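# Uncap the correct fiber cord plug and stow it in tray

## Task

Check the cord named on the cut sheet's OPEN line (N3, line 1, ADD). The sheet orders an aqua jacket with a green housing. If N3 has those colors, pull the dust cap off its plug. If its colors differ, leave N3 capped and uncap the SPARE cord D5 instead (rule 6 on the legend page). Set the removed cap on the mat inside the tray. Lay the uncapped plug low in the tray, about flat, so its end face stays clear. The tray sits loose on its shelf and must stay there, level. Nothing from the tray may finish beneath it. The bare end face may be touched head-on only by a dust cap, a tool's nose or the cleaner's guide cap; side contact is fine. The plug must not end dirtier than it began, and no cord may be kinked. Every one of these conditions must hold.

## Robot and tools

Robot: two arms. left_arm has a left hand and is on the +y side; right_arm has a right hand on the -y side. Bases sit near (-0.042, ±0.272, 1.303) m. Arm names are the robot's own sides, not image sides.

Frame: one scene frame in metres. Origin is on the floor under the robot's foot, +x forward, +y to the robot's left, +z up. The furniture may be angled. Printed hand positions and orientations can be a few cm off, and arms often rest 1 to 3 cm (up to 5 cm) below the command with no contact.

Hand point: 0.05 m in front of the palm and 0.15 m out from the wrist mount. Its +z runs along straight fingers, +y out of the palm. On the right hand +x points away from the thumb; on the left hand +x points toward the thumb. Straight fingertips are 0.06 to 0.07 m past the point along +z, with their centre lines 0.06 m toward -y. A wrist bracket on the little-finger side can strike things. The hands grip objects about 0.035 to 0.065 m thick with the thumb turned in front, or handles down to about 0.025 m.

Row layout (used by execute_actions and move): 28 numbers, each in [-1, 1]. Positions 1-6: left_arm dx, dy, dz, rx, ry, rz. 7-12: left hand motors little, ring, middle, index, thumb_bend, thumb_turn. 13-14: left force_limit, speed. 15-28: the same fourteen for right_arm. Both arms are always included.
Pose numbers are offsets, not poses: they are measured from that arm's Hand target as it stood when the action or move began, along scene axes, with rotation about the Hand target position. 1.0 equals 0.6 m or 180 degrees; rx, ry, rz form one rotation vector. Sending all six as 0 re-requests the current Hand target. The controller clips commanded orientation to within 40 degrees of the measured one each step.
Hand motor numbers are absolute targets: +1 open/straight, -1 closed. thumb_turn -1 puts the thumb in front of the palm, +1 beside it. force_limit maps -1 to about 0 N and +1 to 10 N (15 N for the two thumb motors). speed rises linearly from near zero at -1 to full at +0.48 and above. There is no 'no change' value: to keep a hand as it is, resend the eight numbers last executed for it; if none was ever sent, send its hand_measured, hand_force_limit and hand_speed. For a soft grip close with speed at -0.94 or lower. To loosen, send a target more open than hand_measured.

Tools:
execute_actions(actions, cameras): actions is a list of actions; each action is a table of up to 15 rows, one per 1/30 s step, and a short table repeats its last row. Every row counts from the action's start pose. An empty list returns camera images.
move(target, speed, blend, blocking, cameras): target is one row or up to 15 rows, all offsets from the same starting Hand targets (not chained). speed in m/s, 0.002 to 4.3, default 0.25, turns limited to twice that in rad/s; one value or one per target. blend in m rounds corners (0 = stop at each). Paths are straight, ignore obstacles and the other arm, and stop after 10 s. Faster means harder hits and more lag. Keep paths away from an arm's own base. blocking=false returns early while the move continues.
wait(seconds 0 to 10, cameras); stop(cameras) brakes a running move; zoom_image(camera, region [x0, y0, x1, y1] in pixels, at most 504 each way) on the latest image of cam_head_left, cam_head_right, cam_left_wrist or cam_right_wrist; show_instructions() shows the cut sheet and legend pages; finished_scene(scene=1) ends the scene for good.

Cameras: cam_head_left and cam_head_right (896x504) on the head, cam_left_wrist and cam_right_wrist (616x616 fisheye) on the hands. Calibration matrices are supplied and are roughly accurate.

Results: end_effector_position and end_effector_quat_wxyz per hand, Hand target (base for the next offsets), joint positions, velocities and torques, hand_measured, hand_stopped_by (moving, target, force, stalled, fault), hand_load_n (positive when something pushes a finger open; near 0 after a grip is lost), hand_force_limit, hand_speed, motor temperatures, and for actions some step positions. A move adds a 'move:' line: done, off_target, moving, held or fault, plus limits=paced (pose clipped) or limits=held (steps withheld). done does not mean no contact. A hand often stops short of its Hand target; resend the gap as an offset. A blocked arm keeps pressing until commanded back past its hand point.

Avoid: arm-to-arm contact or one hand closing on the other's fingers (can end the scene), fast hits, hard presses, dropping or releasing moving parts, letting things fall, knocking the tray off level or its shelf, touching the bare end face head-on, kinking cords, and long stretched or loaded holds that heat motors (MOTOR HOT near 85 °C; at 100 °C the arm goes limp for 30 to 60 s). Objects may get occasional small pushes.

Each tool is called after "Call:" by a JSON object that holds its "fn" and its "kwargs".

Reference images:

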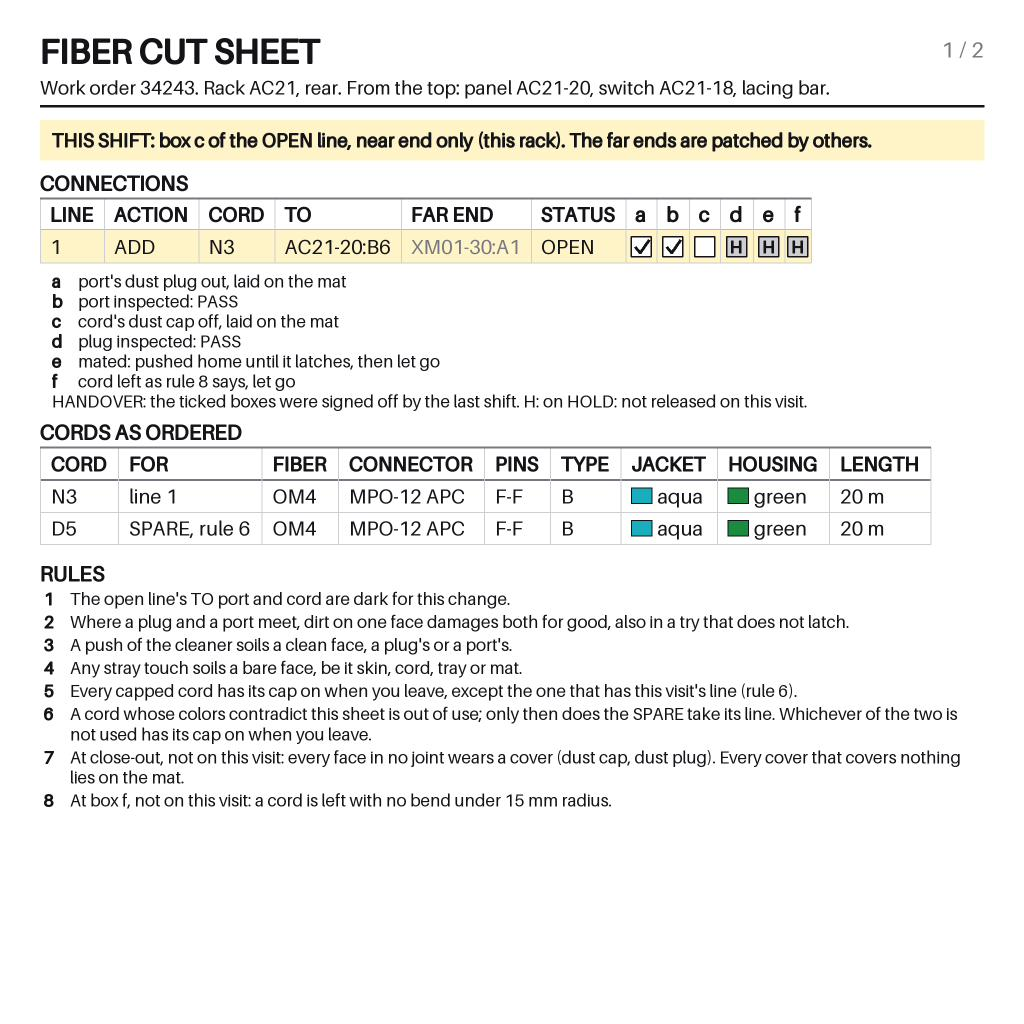

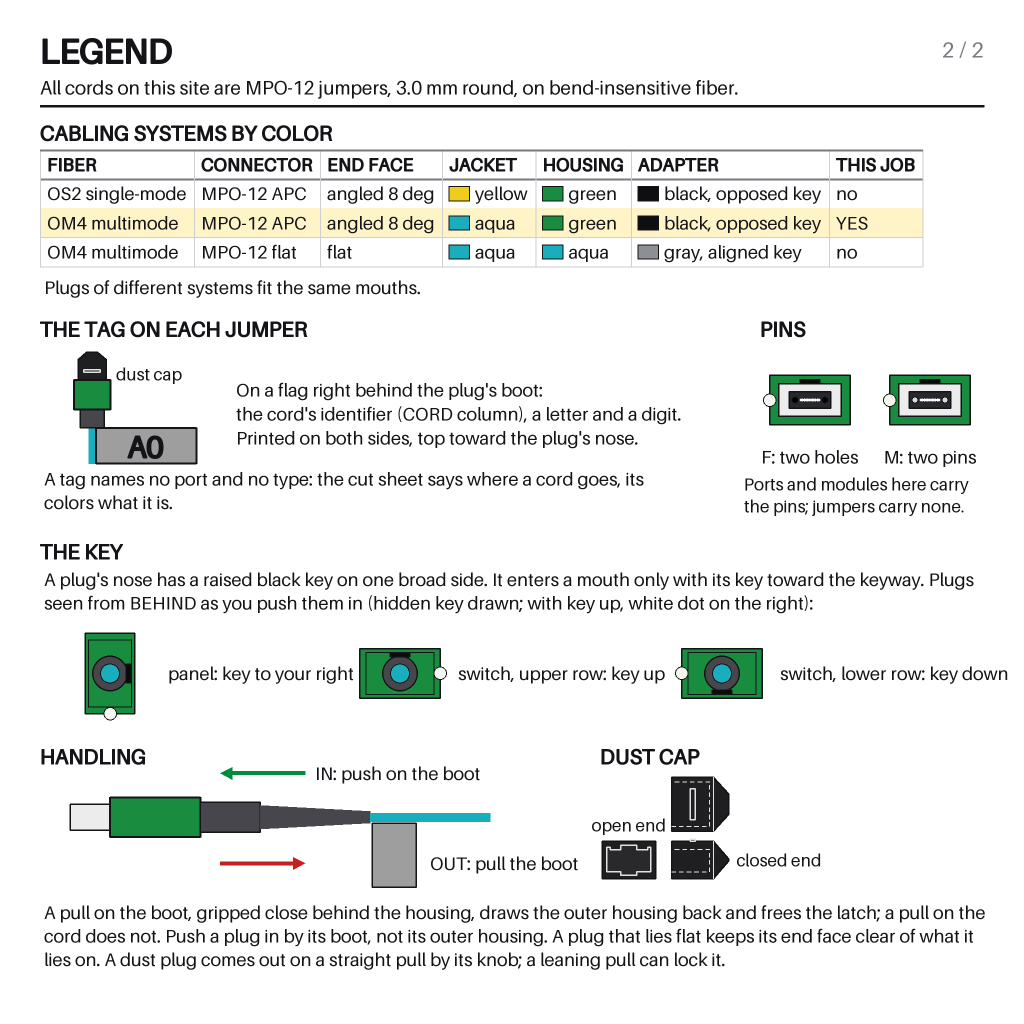

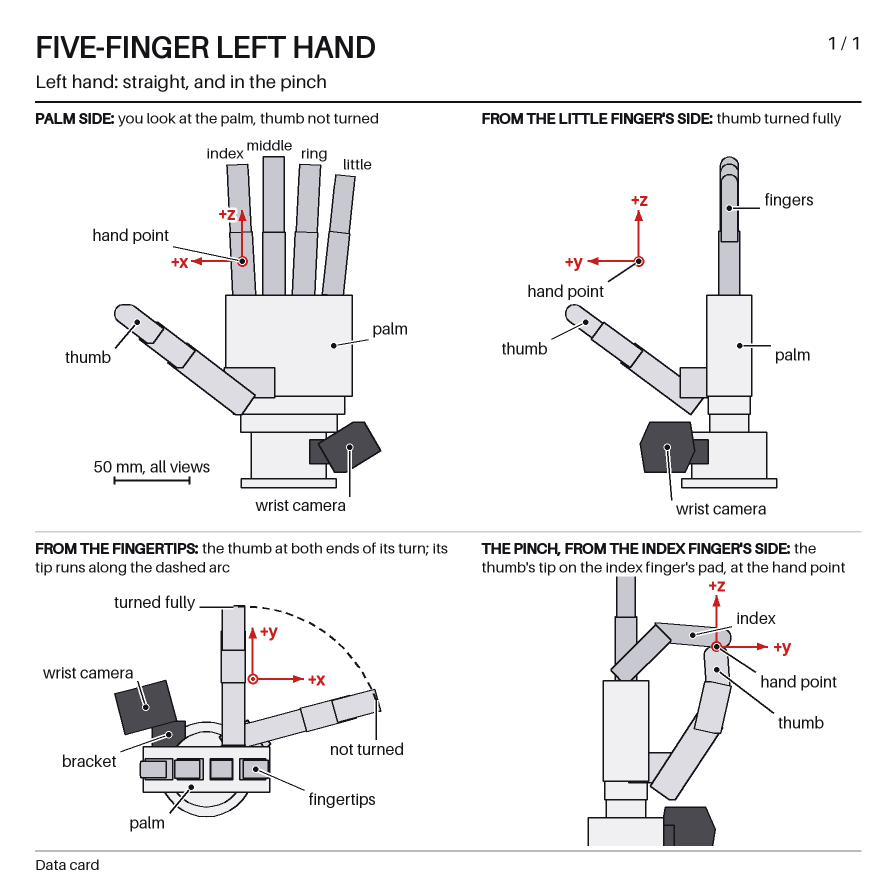

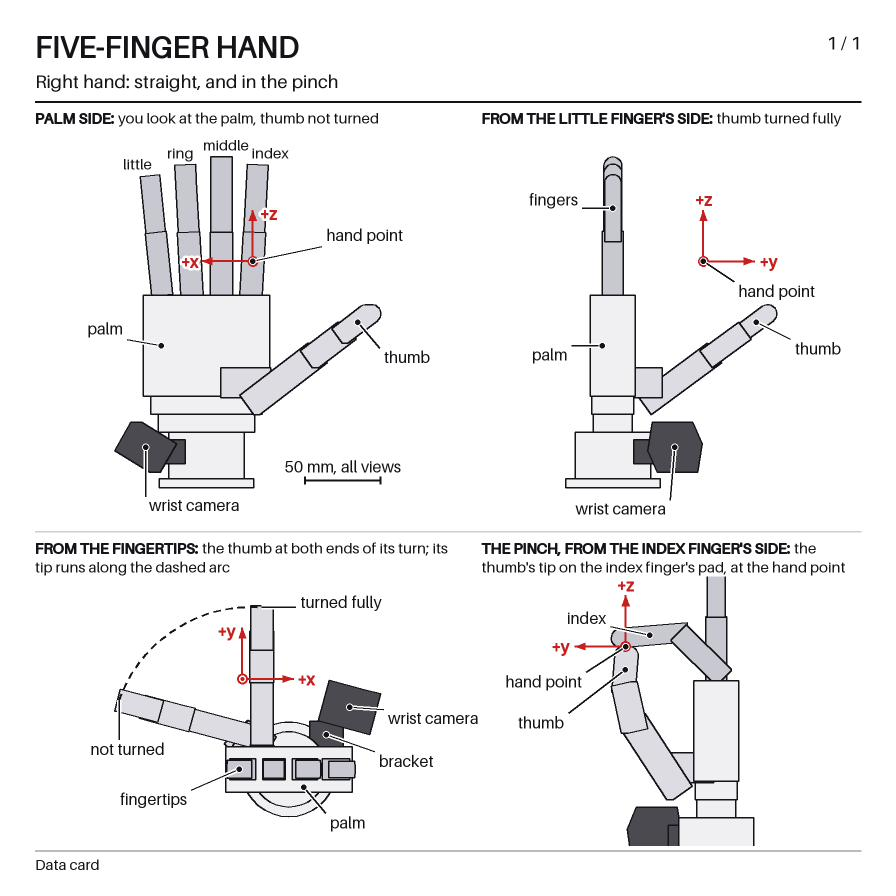

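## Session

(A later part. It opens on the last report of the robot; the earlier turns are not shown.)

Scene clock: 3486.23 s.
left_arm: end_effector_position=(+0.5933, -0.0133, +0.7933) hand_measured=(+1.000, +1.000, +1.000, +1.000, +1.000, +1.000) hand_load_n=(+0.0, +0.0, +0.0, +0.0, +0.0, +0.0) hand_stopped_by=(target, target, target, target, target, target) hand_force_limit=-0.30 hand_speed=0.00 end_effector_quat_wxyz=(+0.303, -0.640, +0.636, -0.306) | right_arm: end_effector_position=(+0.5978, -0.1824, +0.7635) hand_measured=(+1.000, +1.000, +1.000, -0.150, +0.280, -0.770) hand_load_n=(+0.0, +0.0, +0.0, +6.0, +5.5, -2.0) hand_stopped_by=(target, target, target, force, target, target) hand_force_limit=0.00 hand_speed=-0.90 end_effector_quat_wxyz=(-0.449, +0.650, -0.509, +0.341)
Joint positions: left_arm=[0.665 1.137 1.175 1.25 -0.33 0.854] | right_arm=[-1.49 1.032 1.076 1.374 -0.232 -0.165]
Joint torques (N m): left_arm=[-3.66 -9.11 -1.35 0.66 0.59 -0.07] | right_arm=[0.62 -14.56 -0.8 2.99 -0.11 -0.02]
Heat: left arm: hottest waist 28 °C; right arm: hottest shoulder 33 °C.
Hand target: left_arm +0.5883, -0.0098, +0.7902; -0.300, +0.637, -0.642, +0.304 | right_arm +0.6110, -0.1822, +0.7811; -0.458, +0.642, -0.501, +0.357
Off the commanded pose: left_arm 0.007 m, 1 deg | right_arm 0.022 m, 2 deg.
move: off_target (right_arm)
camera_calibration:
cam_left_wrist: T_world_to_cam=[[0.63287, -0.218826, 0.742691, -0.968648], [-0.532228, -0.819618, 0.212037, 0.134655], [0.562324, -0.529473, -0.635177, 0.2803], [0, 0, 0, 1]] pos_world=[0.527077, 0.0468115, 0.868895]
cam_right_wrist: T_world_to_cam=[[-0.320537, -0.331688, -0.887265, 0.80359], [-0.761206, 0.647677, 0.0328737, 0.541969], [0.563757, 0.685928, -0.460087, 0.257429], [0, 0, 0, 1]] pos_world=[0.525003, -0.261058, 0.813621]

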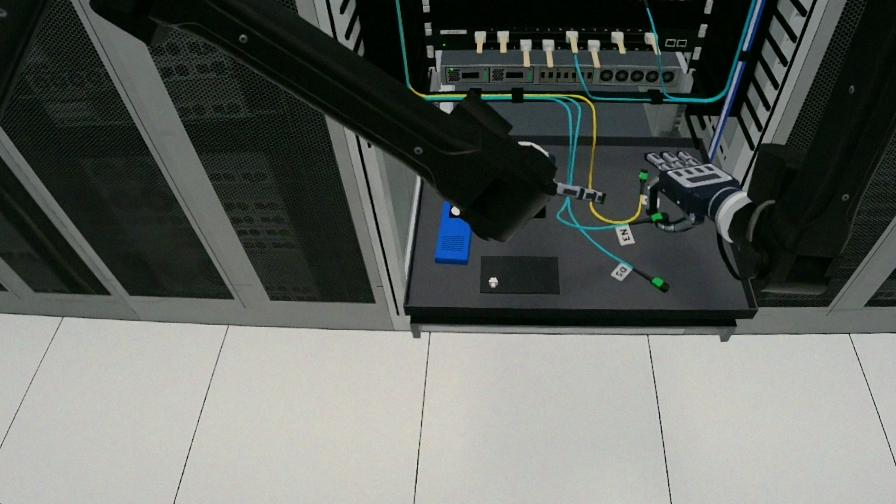

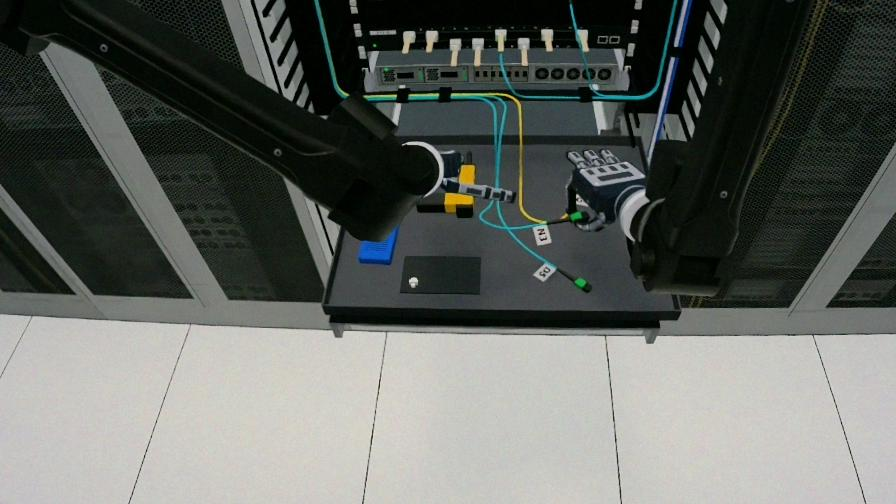

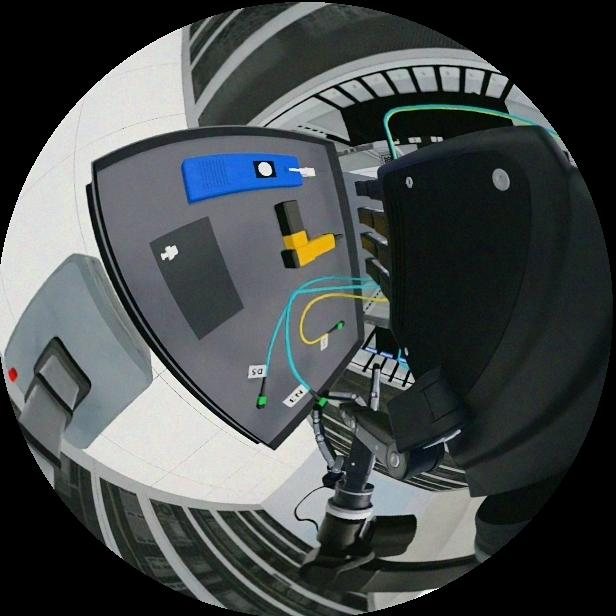

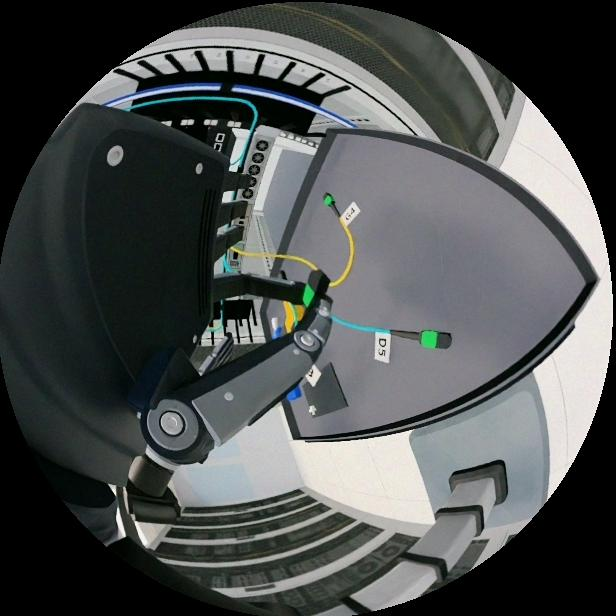

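Call:
{"fn": "move", "kwargs": {"target": [-0.0138,-0.06,0.1163,-0.1796,-0.1313,0.1961,1,1,1,0.05,0.32,-0.8,-0.5,0.0,0,0,0,0,0,0,1,1,1,-0.2,0.28,-0.77,0.0,-0.9], "speed": 0.12, "cameras": ["all"]}}

Scene clock: 3573.50 s.
left_arm: end_effector_position=(+0.5813, -0.0491, +0.8538) hand_measured=(+1.000, +1.000, +1.000, +0.050, +0.320, -0.800) hand_load_n=(+0.0, +0.0, +0.0, +0.0, +0.0, +0.0) hand_stopped_by=(target, target, target, target, target, target) hand_force_limit=-0.50 hand_speed=0.00 end_effector_quat_wxyz=(+0.203, -0.804, +0.319, -0.460) | right_arm: end_effector_position=(+0.5978, -0.1824, +0.7635) hand_measured=(+1.000, +1.000, +1.000, -0.150, +0.280, -0.770) hand_load_n=(+0.0, +0.0, +0.0, +6.0, +5.5, -2.0) hand_stopped_by=(target, target, target, force, target, target) hand_force_limit=0.00 hand_speed=-0.90 end_effector_quat_wxyz=(-0.449, +0.650, -0.509, +0.342)
Joint positions: left_arm=[0.669 1.204 1.067 1.562 -0.226 0.095] | right_arm=[-1.49 1.032 1.076 1.374 -0.232 -0.165]
Joint torques (N m): left_arm=[-5.36 -8.41 -2.39 1.57 0.54 -0.12] | right_arm=[0.62 -14.56 -0.79 2.97 -0.11 -0.02]
Motor temperatures (°C): left_arm=[27 22 22 23 23 22] | right_arm=[22 38 22 21 19 21]
Heat: left arm: hottest waist 27 °C; right arm: hottest shoulder 38 °C.
Hand target: left_arm +0.5799, -0.0458, +0.8599; -0.313, +0.781, -0.242, +0.484 | right_arm +0.6110, -0.1822, +0.7811; -0.458, +0.642, -0.501, +0.357
Off the commanded pose: left_arm 0.007 m, 16 deg | right_arm 0.022 m, 2 deg.
joint sent to its limit (left arm) — joint 4 (wrist pitch), upper limit. The joint targets are off in orientation, not in position.
move: off_target (left_arm, right_arm)
camera_calibration:
cam_left_wrist: T_world_to_cam=[[0.422794, 0.539285, 0.728297, -0.842201], [-0.224845, -0.716105, 0.660786, -0.470773], [0.877889, -0.44313, -0.18151, -0.260064], [0, 0, 0, 1]] pos_world=[0.478534, 0.00182154, 0.877248]
cam_right_wrist: T_world_to_cam=[[-0.320486, -0.332012, -0.887162, 0.803363], [-0.761289, 0.64759, 0.0326606, 0.542229], [0.563673, 0.685854, -0.460301, 0.257697], [0, 0, 0, 1]] pos_world=[0.525003, -0.261158, 0.813622]

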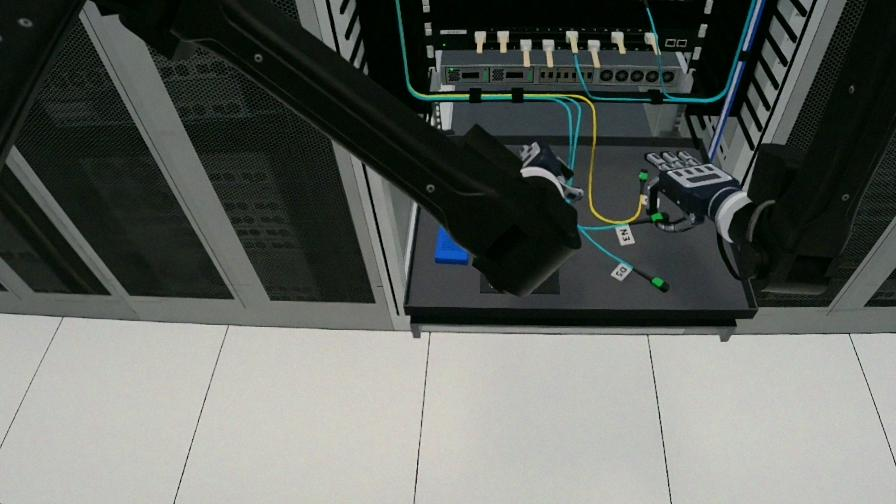

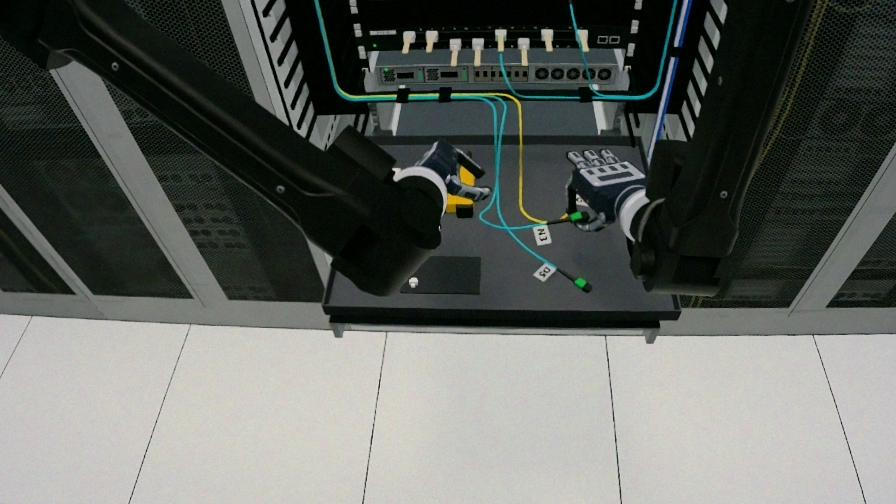

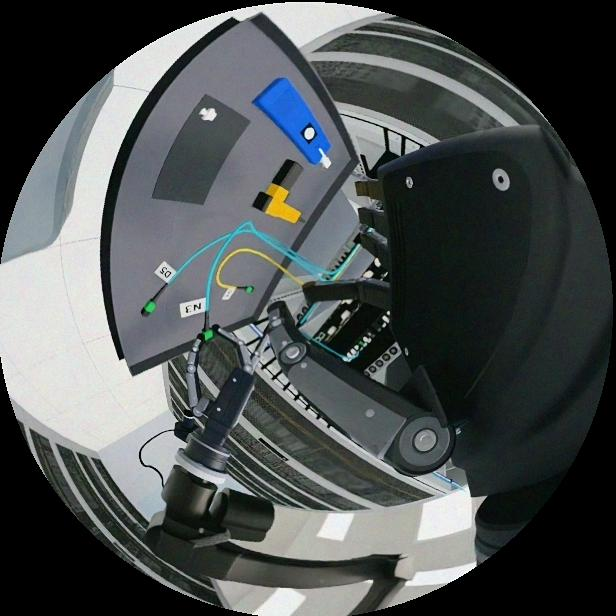

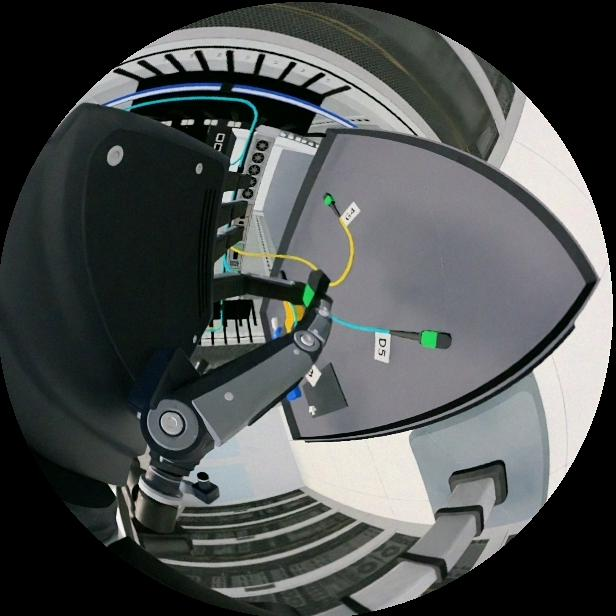

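Call:
{"fn": "move", "kwargs": {"target": [0,0.03,0,0,0,0,1,1,1,0.05,0.32,-0.8,-0.5,0.0,0.06,0.0,0.0,0,0,0,1,1,1,-0.2,0.28,-0.77,0.0,-0.9], "speed": 0.06, "cameras": ["cam_head_left","cam_left_wrist"]}}

Scene clock: 3595.77 s.
left_arm: end_effector_position=(+0.5832, -0.0364, +0.8597) hand_measured=(+1.000, +1.000, +1.000, +0.050, +0.320, -0.800) hand_load_n=(+0.0, +0.0, +0.0, +0.0, +0.0, +0.0) hand_stopped_by=(target, target, target, target, target, target) hand_force_limit=-0.50 hand_speed=0.00 end_effector_quat_wxyz=(+0.202, -0.806, +0.309, -0.462) | right_arm: end_effector_position=(+0.6289, -0.1823, +0.7655) hand_measured=(+1.000, +1.000, +1.000, -0.150, +0.280, -0.770) hand_load_n=(+0.0, +0.0, +0.0, +6.5, +5.5, -2.0) hand_stopped_by=(target, target, target, force, target, target) hand_force_limit=0.00 hand_speed=-0.90 end_effector_quat_wxyz=(-0.451, +0.648, -0.508, +0.344)
Joint positions: left_arm=[0.681 1.173 1.04 1.562 -0.226 0.066] | right_arm=[-1.486 1.018 1.142 1.301 -0.232 -0.169]
Joint torques (N m): left_arm=[-3.72 -8.7 -2.41 1.63 0.49 -0.03] | right_arm=[0.56 -15.09 1.21 1.94 -0.11 -0.02]
Heat: left arm: hottest waist 27 °C; right arm: hottest shoulder 38 °C.
Hand target: left_arm +0.5799, -0.0278, +0.8599; -0.313, +0.781, -0.242, +0.484 | right_arm +0.6470, -0.1822, +0.7810; -0.458, +0.642, -0.501, +0.357
Off the commanded pose: left_arm 0.009 m, 15 deg | right_arm 0.024 m, 2 deg.
joint sent to its limit (left arm) — joint 4 (wrist pitch), upper limit. The joint targets are off in orientation, not in position.
move: off_target (left_arm, right_arm)
camera_calibration:
cam_left_wrist: T_world_to_cam=[[0.411607, 0.554866, 0.722983, -0.842548], [-0.2168, -0.710912, 0.66903, -0.476721], [0.885199, -0.43212, -0.172321, -0.266781], [0, 0, 0, 1]] pos_world=[0.479599, 0.0133128, 0.882116]
Images, in order (width x height): cam_head_left 896x504, cam_left_wrist 616x616.

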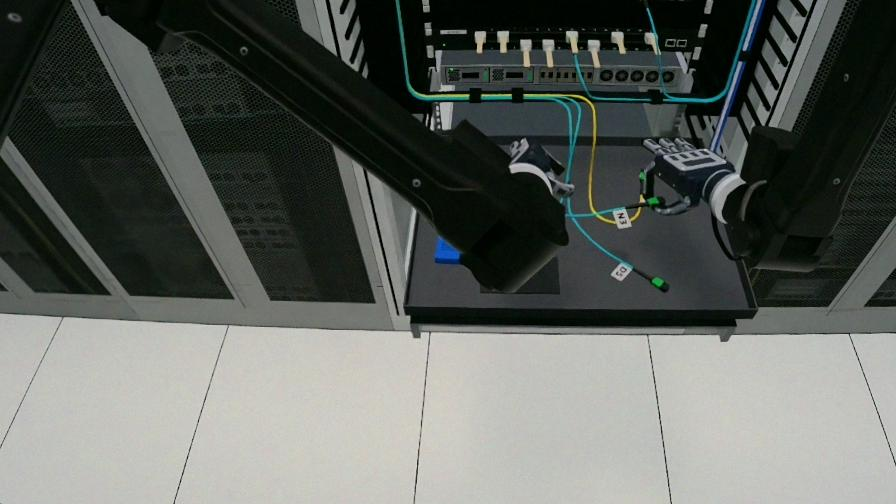

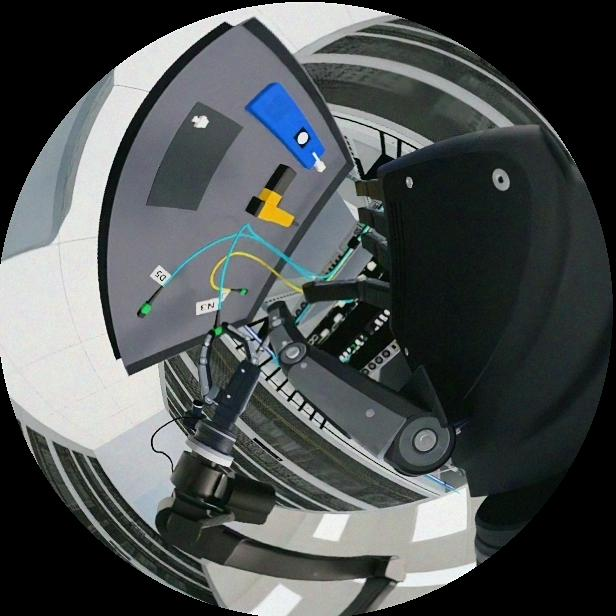

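Call:
{"fn": "move", "kwargs": {"target": [[0.100,-0.104,-0.0165,-0.0115,0.0719,-0.0778,1,1,1,0.05,0.32,-0.8,-0.5,0.0,0,0,0,0,0,0,1,1,1,-0.2,0.28,-0.77,0.0,-0.9],[0.1068,-0.1737,-0.0815,-0.0115,0.0719,-0.0778,1,1,1,0.05,0.32,-0.8,-0.5,0.0,0,0,0,0,0,0,1,1,1,-0.2,0.28,-0.77,0.0,-0.9]], "speed": 0.08, "cameras": ["all"]}}

Call:
{"fn": "zoom_image", "kwargs": {"camera": "cam_left_wrist", "region": [150, 180, 400, 430]}}

Call:
{"fn": "zoom_image", "kwargs": {"camera": "cam_right_wrist", "region": [200, 230, 400, 430]}}

Scene clock: 3674.90 s.
left_arm: end_effector_position=(+0.6499, -0.1285, +0.8204) hand_measured=(+1.000, +1.000, +1.000, +0.050, +0.320, -0.800) hand_load_n=(+0.0, +0.0, +0.0, +0.0, +0.0, +0.0) hand_stopped_by=(target, target, target, target, target, target) hand_force_limit=-0.50 hand_speed=0.00 end_effector_quat_wxyz=(+0.210, -0.802, +0.353, -0.434) | right_arm: end_effector_position=(+0.6289, -0.1823, +0.7655) hand_measured=(+1.000, +1.000, +1.000, -0.150, +0.280, -0.770) hand_load_n=(+0.0, +0.0, +0.0, +6.5, +6.0, -2.5) hand_stopped_by=(target, target, target, force, target, target) hand_force_limit=0.00 hand_speed=-0.90 end_effector_quat_wxyz=(-0.451, +0.648, -0.508, +0.344)
Joint positions: left_arm=[0.551 1.375 1.428 1.372 -0.28 0.283] | right_arm=[-1.486 1.018 1.142 1.301 -0.232 -0.169]
Joint torques (N m): left_arm=[-6.71 -5.54 -0.03 0.55 0.56 -0.09] | right_arm=[0.62 -15.15 1.24 1.99 -0.11 -0.02]
Heat: left arm: hottest waist 26 °C; right arm: hottest shoulder 40 °C.
Hand target: left_arm +0.6439, -0.1321, +0.8110; -0.208, +0.801, -0.360, +0.431 | right_arm +0.6470, -0.1822, +0.7811; -0.458, +0.642, -0.501, +0.357
Off the commanded pose: left_arm 0.012 m, 1 deg | right_arm 0.024 m, 2 deg.
move: off_target (left_arm, right_arm)
camera_calibration:
cam_left_wrist: T_world_to_cam=[[0.478251, 0.476714, 0.737576, -0.85575], [-0.222271, -0.746804, 0.626801, -0.467888], [0.84963, -0.463711, -0.2512, -0.288623], [0, 0, 0, 1]] pos_world=[0.550489, -0.0753095, 0.851952]
cam_right_wrist: T_world_to_cam=[[-0.313448, -0.331955, -0.889695, 0.812627], [-0.7612, 0.64798, 0.0264102, 0.570486], [0.567737, 0.685513, -0.455792, 0.234931], [0, 0, 0, 1]] pos_world=[0.555591, -0.260956, 0.815003]

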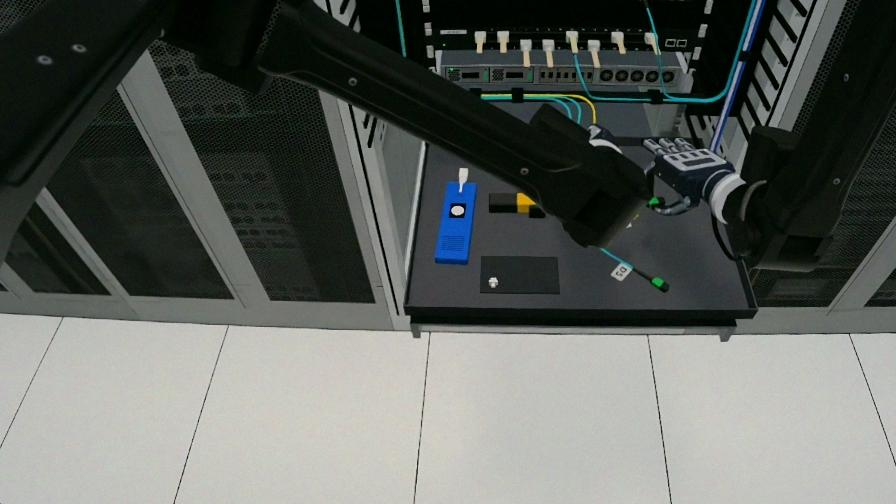

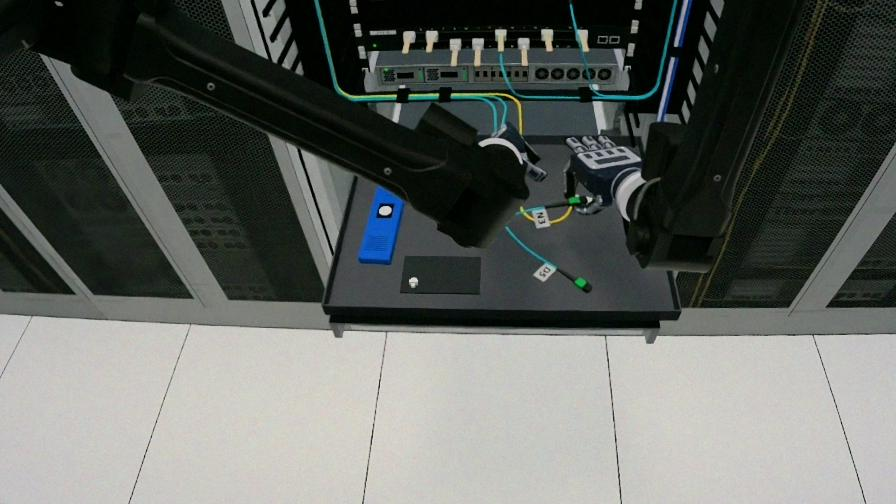

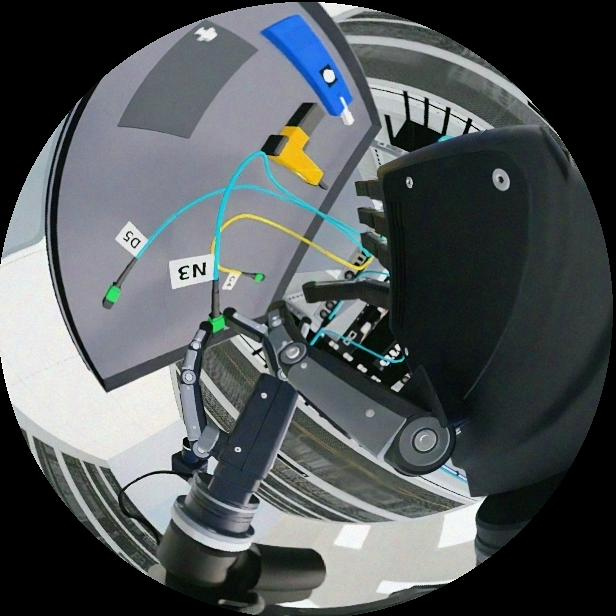

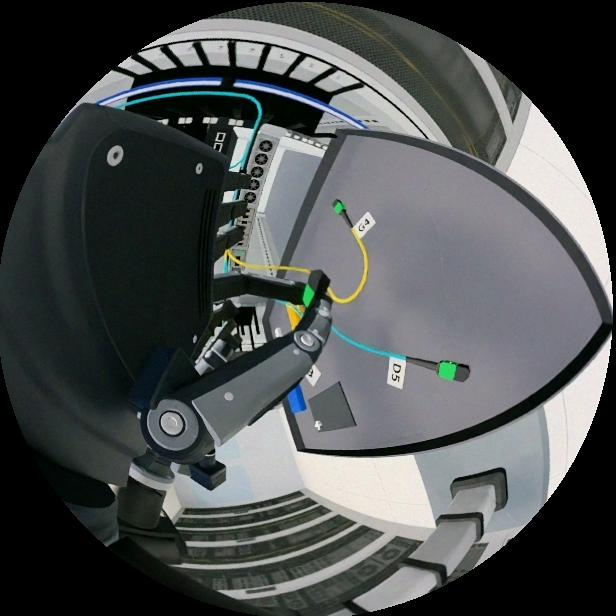

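Scaled by 2.016 from the camera's 616x616 image, which has a finer 880x880 frame.

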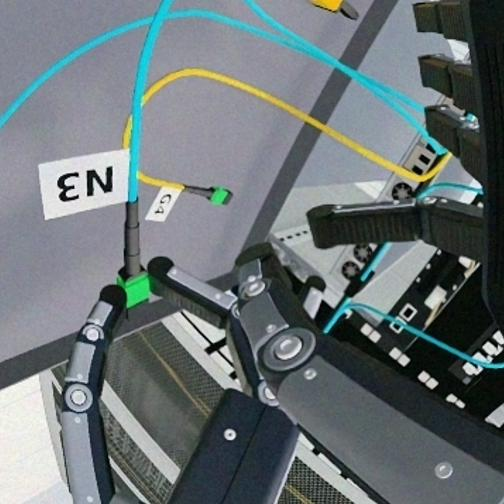

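Scaled by 2.520 from the camera's 616x616 image, which has a finer 880x880 frame.

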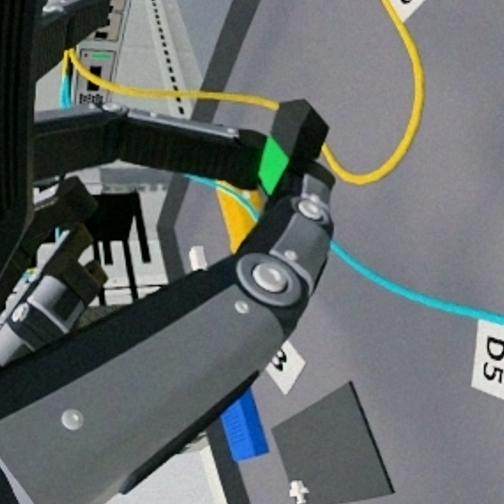

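Call:
{"fn": "move", "kwargs": {"target": [-0.0232,-0.0332,-0.05,0,0,0,1,1,1,0.05,0.32,-0.8,-0.5,0.0,0,0,0,0,0,0,1,1,1,-0.2,0.28,-0.77,0.0,-0.9], "speed": 0.05, "cameras": ["all"]}}

Call:
{"fn": "zoom_image", "kwargs": {"camera": "cam_left_wrist", "region": [180, 230, 340, 390]}}

Call:
{"fn": "zoom_image", "kwargs": {"camera": "cam_right_wrist", "region": [200, 230, 400, 430]}}

Call:
{"fn": "zoom_image", "kwargs": {"camera": "cam_head_right", "region": [500, 120, 680, 240]}}

Scene clock: 3713.53 s.
left_arm: end_effector_position=(+0.6371, -0.1498, +0.7918) hand_measured=(+1.000, +1.000, +1.000, +0.050, +0.320, -0.800) hand_load_n=(+0.0, +0.0, +0.0, +0.0, +0.0, -0.5) hand_stopped_by=(target, target, target, target, target, target) hand_force_limit=-0.50 hand_speed=0.00 end_effector_quat_wxyz=(+0.209, -0.802, +0.352, -0.434) | right_arm: end_effector_position=(+0.6289, -0.1823, +0.7655) hand_measured=(+1.000, +1.000, +1.000, -0.150, +0.280, -0.770) hand_load_n=(+0.0, +0.0, -0.5, +6.5, +5.5, -2.0) hand_stopped_by=(target, target, target, force, target, target) hand_force_limit=0.00 hand_speed=-0.90 end_effector_quat_wxyz=(-0.451, +0.648, -0.508, +0.344)
Joint positions: left_arm=[0.585 1.461 1.502 1.372 -0.276 0.244] | right_arm=[-1.486 1.018 1.142 1.301 -0.232 -0.169]
Joint torques (N m): left_arm=[-7.24 -5.66 -0.03 0.73 0.68 -0.1] | right_arm=[0.62 -15.15 1.21 1.98 -0.11 -0.01]
Heat: left arm: hottest waist 27 °C; right arm: hottest shoulder 40 °C.
Hand target: left_arm +0.6302, -0.1519, +0.7810; -0.208, +0.801, -0.360, +0.431 | right_arm +0.6470, -0.1822, +0.7811; -0.458, +0.642, -0.501, +0.357
Off the commanded pose: left_arm 0.013 m, 1 deg | right_arm 0.024 m, 2 deg.
move: off_target (left_arm, right_arm)
camera_calibration:
cam_left_wrist: T_world_to_cam=[[0.479437, 0.479136, 0.735234, -0.816905], [-0.219944, -0.745457, 0.62922, -0.471749], [0.849567, -0.463382, -0.252017, -0.294026], [0, 0, 0, 1]] pos_world=[0.537691, -0.096507, 0.823351]
cam_right_wrist: T_world_to_cam=[[-0.313448, -0.331955, -0.889695, 0.812627], [-0.7612, 0.64798, 0.0264102, 0.570486], [0.567737, 0.685513, -0.455792, 0.234931], [0, 0, 0, 1]] pos_world=[0.555591, -0.260956, 0.815003]

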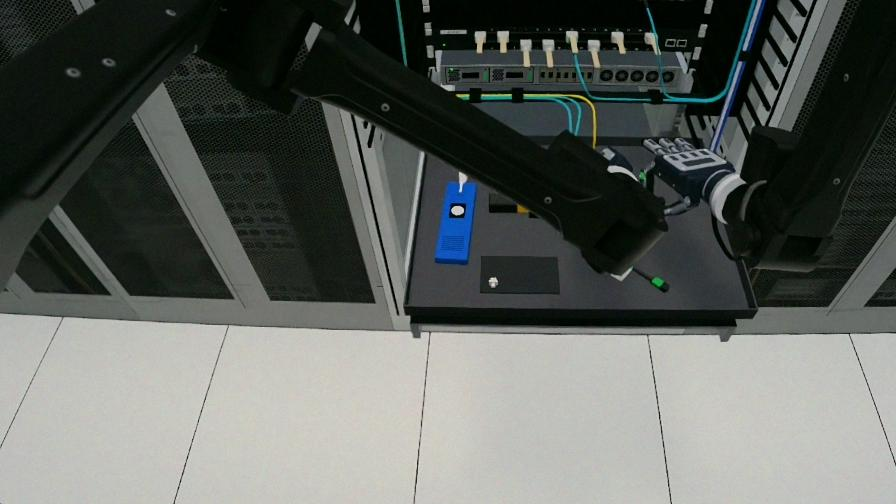

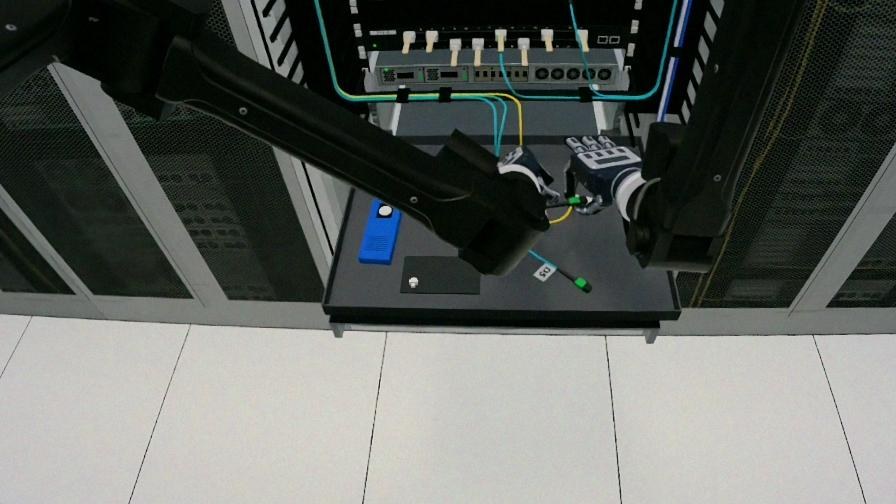

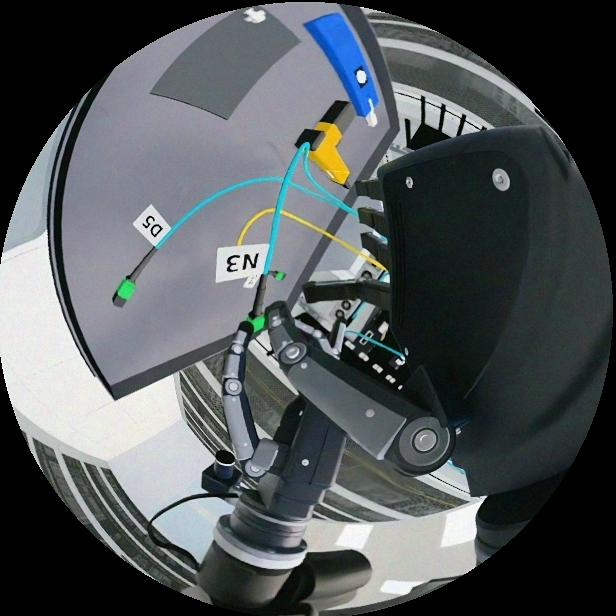

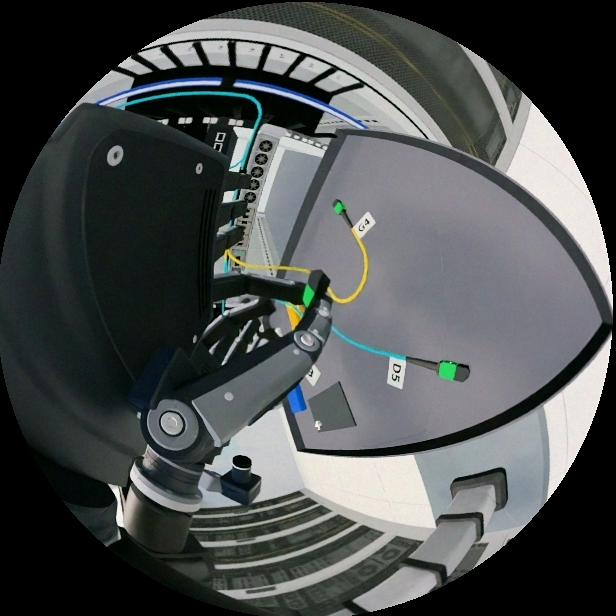

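Scaled by 3.150 from the camera's 616x616 image, which has a finer 880x880 frame.

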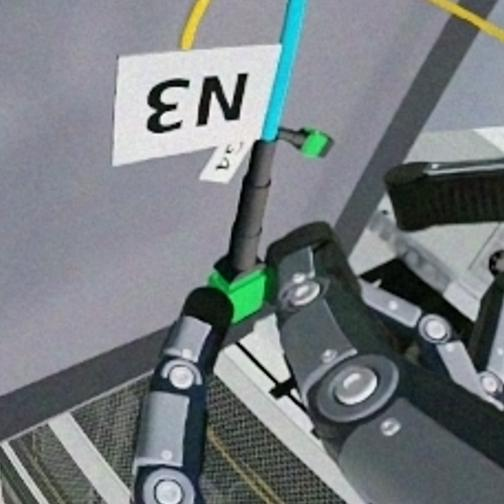

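Scaled by 2.520 from the camera's 616x616 image, which has a finer 880x880 frame.

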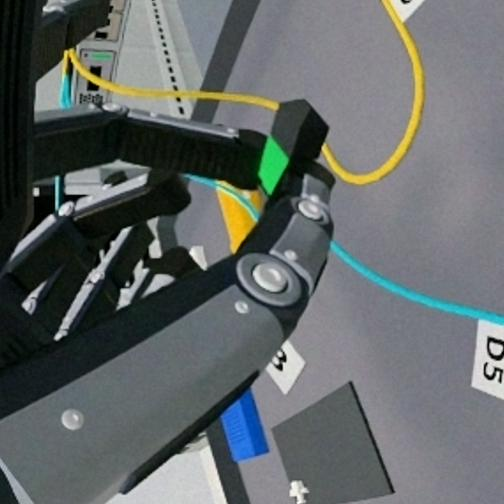

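Scaled by 2.800 from the camera's 896x504 image, which has a finer 1280x720 frame.

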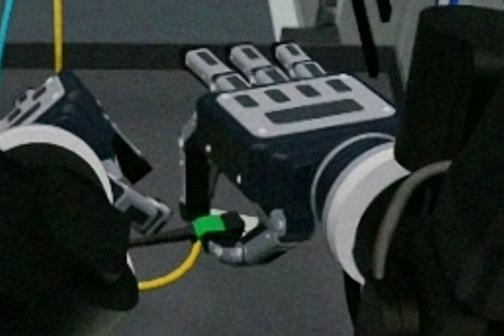

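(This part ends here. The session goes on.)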